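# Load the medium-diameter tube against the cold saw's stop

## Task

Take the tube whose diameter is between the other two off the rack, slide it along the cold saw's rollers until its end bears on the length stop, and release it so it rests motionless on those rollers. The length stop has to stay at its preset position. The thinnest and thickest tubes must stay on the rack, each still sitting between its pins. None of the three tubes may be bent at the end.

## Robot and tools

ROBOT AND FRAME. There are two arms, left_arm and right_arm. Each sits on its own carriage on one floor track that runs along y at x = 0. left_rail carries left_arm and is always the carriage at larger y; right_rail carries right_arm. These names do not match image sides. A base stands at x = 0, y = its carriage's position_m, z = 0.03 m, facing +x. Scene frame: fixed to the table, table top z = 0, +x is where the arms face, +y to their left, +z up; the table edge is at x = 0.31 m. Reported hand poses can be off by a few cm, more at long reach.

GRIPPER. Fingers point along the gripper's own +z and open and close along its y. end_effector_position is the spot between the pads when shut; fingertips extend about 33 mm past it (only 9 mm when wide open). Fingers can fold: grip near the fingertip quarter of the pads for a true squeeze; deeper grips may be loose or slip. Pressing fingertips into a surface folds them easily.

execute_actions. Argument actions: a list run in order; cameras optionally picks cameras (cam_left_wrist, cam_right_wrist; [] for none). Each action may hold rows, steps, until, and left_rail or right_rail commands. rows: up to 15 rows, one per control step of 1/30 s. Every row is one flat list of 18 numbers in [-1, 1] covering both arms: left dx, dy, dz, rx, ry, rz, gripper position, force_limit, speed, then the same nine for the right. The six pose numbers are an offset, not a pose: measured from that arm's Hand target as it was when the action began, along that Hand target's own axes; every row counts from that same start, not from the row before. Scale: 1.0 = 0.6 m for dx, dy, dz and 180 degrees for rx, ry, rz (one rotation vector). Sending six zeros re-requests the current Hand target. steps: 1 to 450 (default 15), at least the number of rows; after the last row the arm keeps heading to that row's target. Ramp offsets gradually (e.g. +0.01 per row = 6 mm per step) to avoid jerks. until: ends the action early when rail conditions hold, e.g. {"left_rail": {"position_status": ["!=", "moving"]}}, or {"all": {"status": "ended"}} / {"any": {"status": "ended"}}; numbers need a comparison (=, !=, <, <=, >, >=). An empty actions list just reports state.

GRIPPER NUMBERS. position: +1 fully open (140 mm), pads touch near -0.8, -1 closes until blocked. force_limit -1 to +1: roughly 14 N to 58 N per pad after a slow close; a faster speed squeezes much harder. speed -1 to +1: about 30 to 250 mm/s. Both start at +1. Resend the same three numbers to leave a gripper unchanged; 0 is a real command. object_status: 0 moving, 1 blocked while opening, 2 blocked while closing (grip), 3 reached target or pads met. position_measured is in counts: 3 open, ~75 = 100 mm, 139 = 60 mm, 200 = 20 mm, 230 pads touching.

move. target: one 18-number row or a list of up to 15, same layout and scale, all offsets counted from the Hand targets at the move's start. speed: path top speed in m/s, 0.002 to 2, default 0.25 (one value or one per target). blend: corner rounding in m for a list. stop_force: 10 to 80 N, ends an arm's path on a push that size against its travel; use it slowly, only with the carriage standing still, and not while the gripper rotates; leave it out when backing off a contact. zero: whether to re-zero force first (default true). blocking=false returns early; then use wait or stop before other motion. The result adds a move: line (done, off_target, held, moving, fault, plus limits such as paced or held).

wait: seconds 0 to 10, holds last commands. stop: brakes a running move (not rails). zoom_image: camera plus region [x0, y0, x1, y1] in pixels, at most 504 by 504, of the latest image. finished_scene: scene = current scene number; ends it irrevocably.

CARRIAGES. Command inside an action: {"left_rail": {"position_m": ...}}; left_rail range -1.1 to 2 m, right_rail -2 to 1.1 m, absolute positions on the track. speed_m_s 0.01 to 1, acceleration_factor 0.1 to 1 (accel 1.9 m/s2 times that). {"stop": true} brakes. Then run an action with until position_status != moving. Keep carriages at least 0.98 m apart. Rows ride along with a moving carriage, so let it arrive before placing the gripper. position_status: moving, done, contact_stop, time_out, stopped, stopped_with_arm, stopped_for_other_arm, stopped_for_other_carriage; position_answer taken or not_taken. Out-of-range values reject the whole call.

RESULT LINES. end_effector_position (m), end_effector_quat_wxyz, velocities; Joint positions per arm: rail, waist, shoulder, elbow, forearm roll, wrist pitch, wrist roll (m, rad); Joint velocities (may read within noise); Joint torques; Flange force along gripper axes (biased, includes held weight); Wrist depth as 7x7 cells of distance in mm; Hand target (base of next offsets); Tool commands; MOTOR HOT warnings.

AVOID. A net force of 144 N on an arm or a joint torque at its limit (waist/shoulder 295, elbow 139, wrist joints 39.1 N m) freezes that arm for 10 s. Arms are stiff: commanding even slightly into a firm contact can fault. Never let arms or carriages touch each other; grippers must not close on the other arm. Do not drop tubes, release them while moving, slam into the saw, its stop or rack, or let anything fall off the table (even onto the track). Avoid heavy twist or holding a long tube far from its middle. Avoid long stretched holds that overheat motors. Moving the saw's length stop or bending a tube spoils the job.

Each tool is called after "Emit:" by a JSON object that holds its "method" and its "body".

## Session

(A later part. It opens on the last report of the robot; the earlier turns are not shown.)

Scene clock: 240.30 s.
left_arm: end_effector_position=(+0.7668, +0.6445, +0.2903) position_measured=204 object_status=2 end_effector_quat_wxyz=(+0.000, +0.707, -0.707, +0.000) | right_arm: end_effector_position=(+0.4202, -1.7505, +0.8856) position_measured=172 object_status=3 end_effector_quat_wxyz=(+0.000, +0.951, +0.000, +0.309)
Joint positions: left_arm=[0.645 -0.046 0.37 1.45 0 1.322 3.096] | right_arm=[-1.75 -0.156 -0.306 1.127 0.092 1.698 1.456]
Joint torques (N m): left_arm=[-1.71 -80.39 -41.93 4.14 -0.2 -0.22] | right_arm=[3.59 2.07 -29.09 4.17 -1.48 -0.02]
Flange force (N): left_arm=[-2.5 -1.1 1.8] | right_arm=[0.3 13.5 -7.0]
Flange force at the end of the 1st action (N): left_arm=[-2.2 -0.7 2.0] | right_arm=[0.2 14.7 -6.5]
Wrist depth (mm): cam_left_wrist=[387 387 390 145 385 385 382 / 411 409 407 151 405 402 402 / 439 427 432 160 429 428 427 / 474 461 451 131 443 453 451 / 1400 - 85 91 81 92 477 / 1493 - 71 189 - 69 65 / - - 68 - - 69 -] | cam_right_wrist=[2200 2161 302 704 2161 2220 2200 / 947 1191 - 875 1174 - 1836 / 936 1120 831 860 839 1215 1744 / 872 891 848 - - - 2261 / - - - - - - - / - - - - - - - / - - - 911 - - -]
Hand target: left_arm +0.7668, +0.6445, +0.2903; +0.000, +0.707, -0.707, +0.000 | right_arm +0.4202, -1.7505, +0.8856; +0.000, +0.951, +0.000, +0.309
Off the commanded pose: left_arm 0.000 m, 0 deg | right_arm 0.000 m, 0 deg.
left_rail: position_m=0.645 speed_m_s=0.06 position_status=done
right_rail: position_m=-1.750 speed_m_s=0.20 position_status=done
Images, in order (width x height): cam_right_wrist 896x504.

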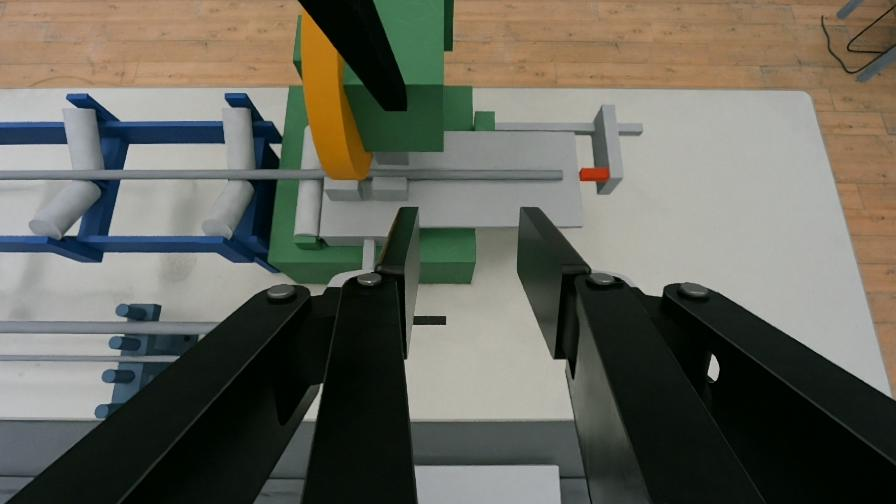

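Emit:
{"method": "execute_actions", "body": {"actions": [{"left_rail":{"position_m":0.624,"speed_m_s":0.04,"acceleration_factor":0.1},"steps":180,"until":{"all":{"status":"ended"}}}], "cameras": ["cam_right_wrist"]}}

Emit:
{"method": "zoom_image", "body": {"camera": "cam_right_wrist", "region": [500, 120, 640, 220]}}

Scene clock: 244.10 s.
left_arm: end_effector_position=(+0.7668, +0.6235, +0.2903) position_measured=204 object_status=2 end_effector_quat_wxyz=(+0.000, +0.707, -0.707, +0.000) | right_arm: end_effector_position=(+0.4202, -1.7505, +0.8856) position_measured=172 object_status=3 end_effector_quat_wxyz=(+0.000, +0.951, +0.000, +0.309)
Joint positions: left_arm=[0.624 -0.046 0.37 1.45 0 1.322 3.096] | right_arm=[-1.75 -0.156 -0.306 1.127 0.092 1.698 1.456]
Joint torques (N m): left_arm=[-1.77 -80.44 -41.96 4.08 -0.23 -0.17] | right_arm=[4.04 2 -29.07 4.22 -1.52 0.09]
Flange force (N): left_arm=[-2.6 -0.9 1.6] | right_arm=[0.3 16.0 -7.1]
Wrist depth (mm): cam_left_wrist=[388 387 385 145 384 384 382 / 410 408 408 151 404 404 401 / 439 434 433 159 428 427 425 / 475 461 452 163 443 454 455 / 1392 486 85 91 81 91 484 / 1520 - 71 189 - 69 68 / - - 68 - - 69 -] | cam_right_wrist=[- 2220 310 2240 2261 2180 2282 / 915 954 614 977 901 - 1969 / 915 839 839 863 878 - - / 831 895 869 845 836 - 1071 / - - - - 113 - 1035 / - - - - - - - / - - - 898 - - -]
Hand target: left_arm +0.7668, +0.6235, +0.2903; +0.000, +0.707, -0.707, +0.000 | right_arm +0.4202, -1.7505, +0.8856; +0.000, +0.951, +0.000, +0.309
Tool commands: left_gripper/position=-1.0 left_gripper/force_limit=+0.0 left_gripper/speed=-1.0 right_gripper/position=-0.34 right_gripper/force_limit=+0.0 right_gripper/speed=-1.0
Off the commanded pose: left_arm 0.000 m, 0 deg | right_arm 0.000 m, 0 deg.
left_rail: position_m=0.624 speed_m_s=0.04 position_status=done
right_rail: position_m=-1.750 speed_m_s=0.20 position_status=done
Images, in order (width x height): cam_right_wrist 896x504.

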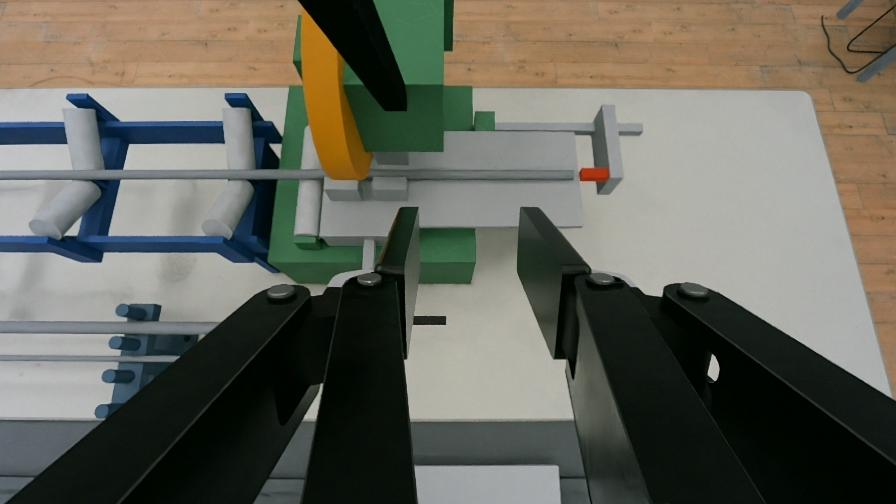

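Scaled by 3.600 from the camera's 896x504 image, which has a finer 1280x720 frame.

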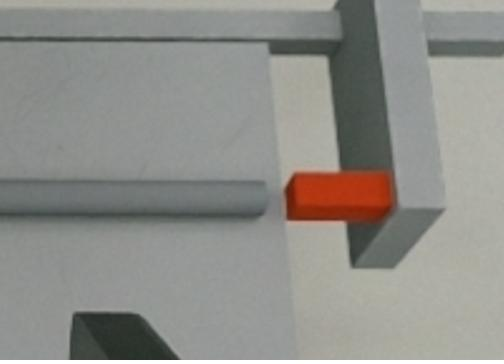

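Emit:
{"method": "move", "body": {"target": [0.025,0,0,0,0,0,-1,0,-1,0,0,0,0,0,0,-0.34,0,-1], "speed": 0.006, "stop_force": 10, "cameras": ["cam_right_wrist"]}}

Emit:
{"method": "zoom_image", "body": {"camera": "cam_right_wrist", "region": [500, 120, 640, 220]}}

Scene clock: 249.67 s.
left_arm: end_effector_position=(+0.7668, +0.6090, +0.2902) position_measured=204 object_status=2 end_effector_quat_wxyz=(+0.000, +0.707, -0.707, +0.000) | right_arm: end_effector_position=(+0.4202, -1.7505, +0.8856) position_measured=172 object_status=3 end_effector_quat_wxyz=(+0.000, +0.951, +0.000, +0.309)
Joint positions: left_arm=[0.624 -0.065 0.37 1.449 0 1.322 3.077] | right_arm=[-1.75 -0.156 -0.306 1.127 0.092 1.698 1.456]
Joint torques (N m): left_arm=[-11.12 -80.83 -42.2 -0.84 -0.46 -0.15] | right_arm=[4.28 2.06 -29.22 4.2 -1.49 0.06]
Flange force (N): left_arm=[-14.7 -1.6 1.9] | right_arm=[-0.3 16.8 -6.7]
Wrist depth (mm): cam_left_wrist=[391 388 387 145 385 381 377 / 412 410 408 151 405 404 404 / 434 434 433 160 429 430 427 / 478 458 450 163 443 455 453 / 1392 485 85 91 81 92 478 / - - 71 189 - 69 69 / - - 68 - - 69 -] | cam_right_wrist=[2220 2240 300 2261 2240 2240 1908 / 950 943 - 891 915 - 1272 / 833 857 860 848 845 - 1174 / 839 - - 132 146 - 1095 / - - - - - - - / - - - 989 - - - / - - - 922 - - -]
Hand target: left_arm +0.7668, +0.6090, +0.2902; +0.000, +0.707, -0.707, +0.000 | right_arm +0.4202, -1.7505, +0.8856; +0.000, +0.951, +0.000, +0.309
Off the commanded pose: left_arm 0.000 m, 0 deg | right_arm 0.000 m, 0 deg.
left_rail: position_m=0.624 speed_m_s=0.04 position_status=done
right_rail: position_m=-1.750 speed_m_s=0.20 position_status=done
move: contact (left_arm)
Images, in order (width x height): cam_right_wrist 896x504.

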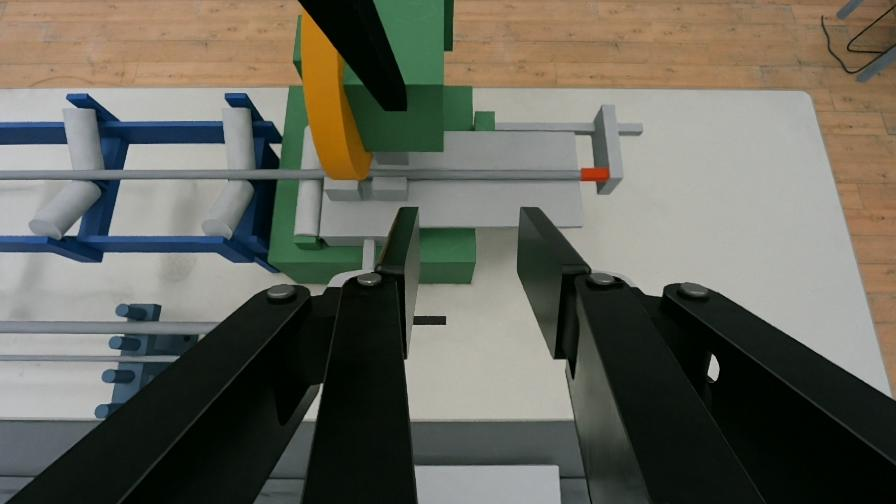

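Scaled by 3.600 from the camera's 896x504 image, which has a finer 1280x720 frame.

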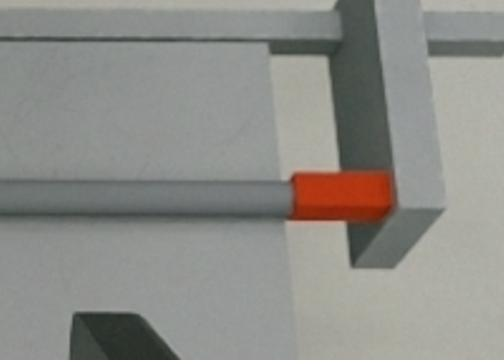

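Emit:
{"method": "execute_actions", "body": {"actions": [{"rows":[[0,0,0,0,0,0,-0.4,0,-1,0,0,0,0,0,0,-0.34,0,-1]],"steps":45}], "cameras": ["cam_left_wrist","cam_right_wrist"]}}

Emit:
{"method": "zoom_image", "body": {"camera": "cam_right_wrist", "region": [500, 120, 640, 220]}}

Emit:
{"method": "move", "body": {"target": [0,0,-0.2,0,0,0,-0.4,0,-1,0,0,0,0,0,0,-0.34,0,-1], "speed": 0.12}}

Emit:
{"method": "zoom_image", "body": {"camera": "cam_right_wrist", "region": [500, 120, 640, 220]}}

Scene clock: 255.97 s.
left_arm: end_effector_position=(+0.7668, +0.6089, +0.2903) position_measured=179 object_status=3 end_effector_quat_wxyz=(+0.000, +0.707, -0.707, +0.000) | right_arm: end_effector_position=(+0.4202, -1.7505, +0.8856) position_measured=172 object_status=3 end_effector_quat_wxyz=(+0.000, +0.951, +0.000, +0.309)
Joint positions: left_arm=[0.624 -0.065 0.37 1.449 0 1.322 3.077] | right_arm=[-1.75 -0.156 -0.306 1.127 0.092 1.698 1.456]
Joint torques (N m): left_arm=[-1.15 -77.42 -40.16 4.2 -0.3 -0.21] | right_arm=[4.09 1.61 -29.18 4.23 -1.48 -0.01]
Flange force (N): left_arm=[-1.8 0.0 -1.8] | right_arm=[0.9 16.0 -6.9]
Wrist depth (mm): cam_left_wrist=[388 389 388 146 384 382 377 / 410 409 410 152 407 402 402 / 442 435 433 160 430 429 425 / 473 461 450 163 141 451 456 / 1416 478 85 173 86 86 479 / - - 71 193 - 76 68 / - - - - - - 65] | cam_right_wrist=[2123 2220 313 2180 2394 2544 2123 / 932 947 872 848 950 - 2002 / 845 860 872 863 875 1062 2087 / 819 891 878 131 118 - 1062 / - - - - 113 - - / - - - 977 - - - / - - - 895 - - -]
Hand target: left_arm +0.7668, +0.6089, +0.2902; +0.000, +0.707, -0.707, +0.000 | right_arm +0.4202, -1.7505, +0.8856; +0.000, +0.951, +0.000, +0.309
Off the commanded pose: left_arm 0.000 m, 0 deg | right_arm 0.000 m, 0 deg.
left_rail: position_m=0.624 speed_m_s=0.04 position_status=done
right_rail: position_m=-1.750 speed_m_s=0.20 position_status=done

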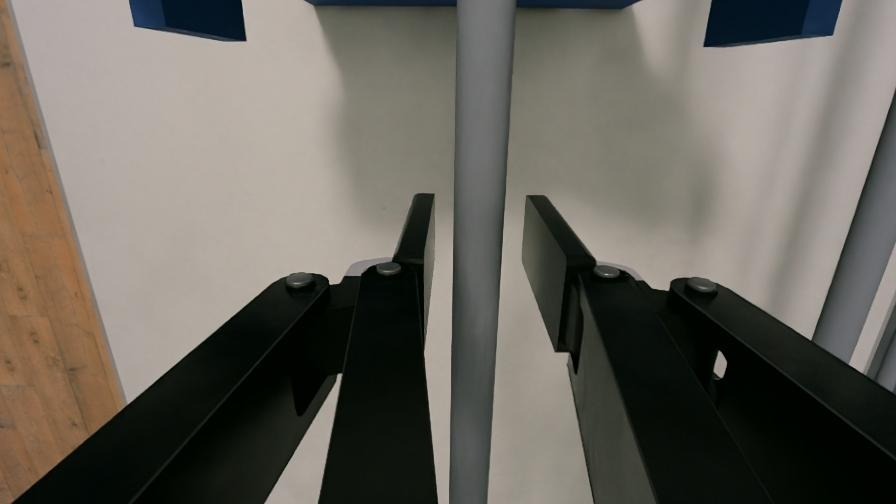

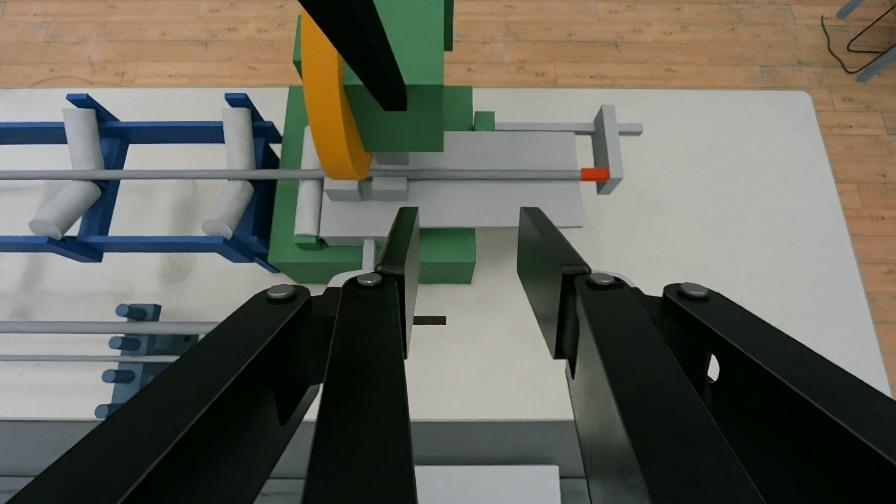

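Scaled by 3.600 from the camera's 896x504 image, which has a finer 1280x720 frame.

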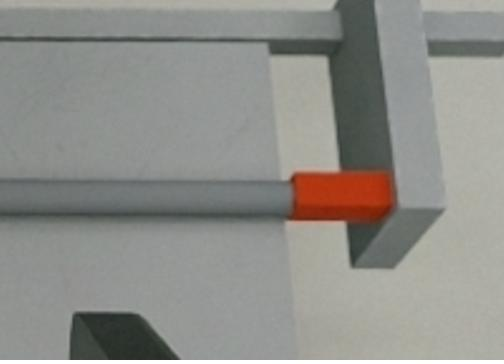

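Scene clock: 257.30 s.
left_arm: end_effector_position=(+0.7667, +0.6089, +0.4103) position_measured=179 object_status=3 end_effector_quat_wxyz=(+0.000, +0.707, -0.707, +0.000) | right_arm: end_effector_position=(+0.4202, -1.7505, +0.8856) position_measured=172 object_status=3 end_effector_quat_wxyz=(+0.000, +0.951, +0.000, +0.309)
Joint positions: left_arm=[0.624 -0.065 0.341 1.272 0 1.528 3.077] | right_arm=[-1.75 -0.156 -0.306 1.127 0.092 1.698 1.456]
Joint torques (N m): left_arm=[-1.62 -76.62 -41.48 4.34 -0.2 -0.22] | right_arm=[4.42 2.27 -29.3 4.21 -1.48 0.01]
Flange force (N): left_arm=[-2.3 -1.2 -1.4] | right_arm=[-1.1 17.2 -6.6]
Wrist depth (mm): cam_left_wrist=[1203 499 481 317 492 488 374 / - 531 527 515 524 518 530 / 1377 557 559 545 546 552 557 / 1449 586 585 139 140 582 593 / 1569 - 85 315 86 81 620 / - - 71 341 - 76 68 / - - - - - - 65] | cam_right_wrist=[2180 2220 309 2200 - 2282 2240 / 950 939 - 888 1191 1240 2018 / 908 828 833 863 848 - 1985 / 866 758 848 132 - 1100 1938 / - - - - 113 95 1062 / - - - - - - - / - - - 901 - - -]
Hand target: left_arm +0.7668, +0.6089, +0.4102; +0.000, +0.707, -0.707, +0.000 | right_arm +0.4202, -1.7505, +0.8856; +0.000, +0.951, +0.000, +0.309
Off the commanded pose: left_arm 0.000 m, 0 deg | right_arm 0.000 m, 0 deg.
left_rail: position_m=0.624 speed_m_s=0.04 position_status=done
right_rail: position_m=-1.750 speed_m_s=0.20 position_status=done
move: done

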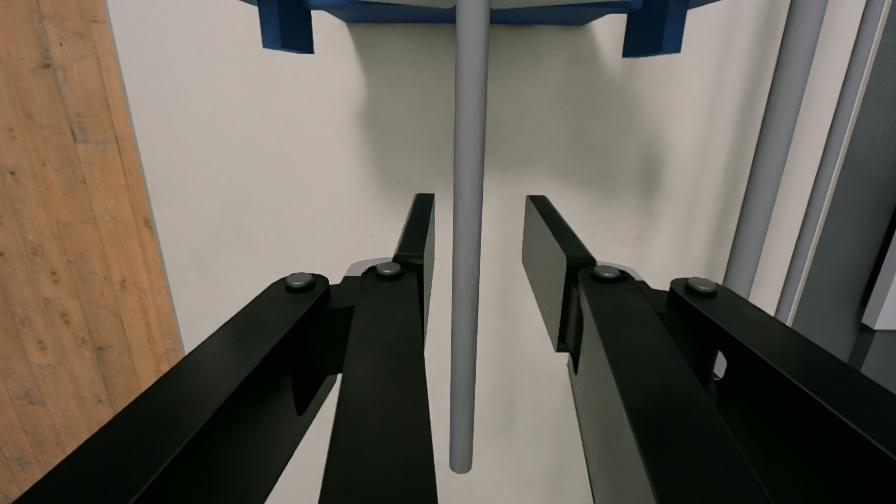

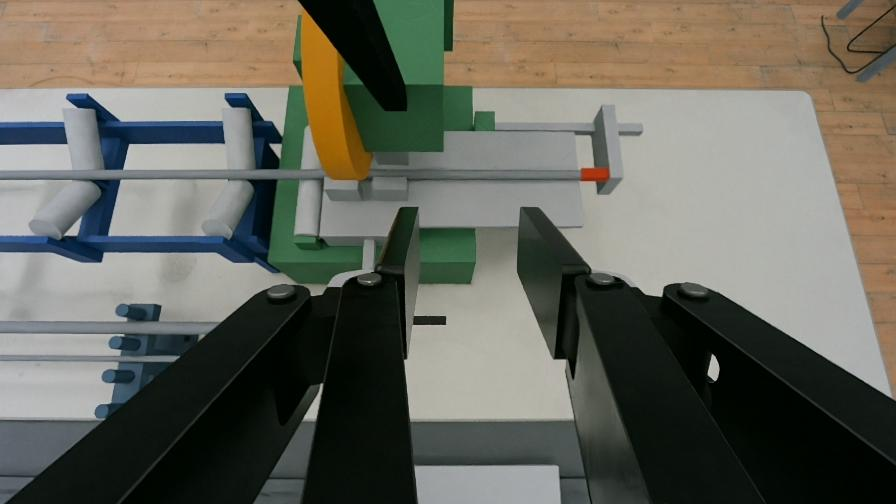

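Scaled by 3.600 from the camera's 896x504 image, which has a finer 1280x720 frame.

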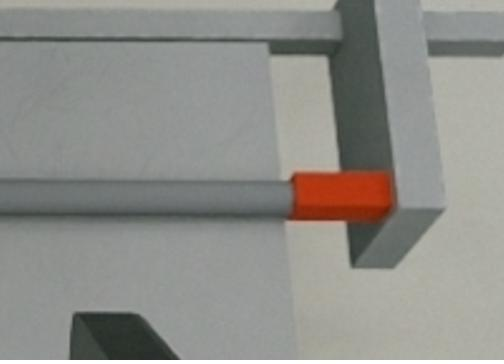

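Emit:
{"method": "finished_scene", "body": {"scene": 2}}

The scene is finished: the task was done.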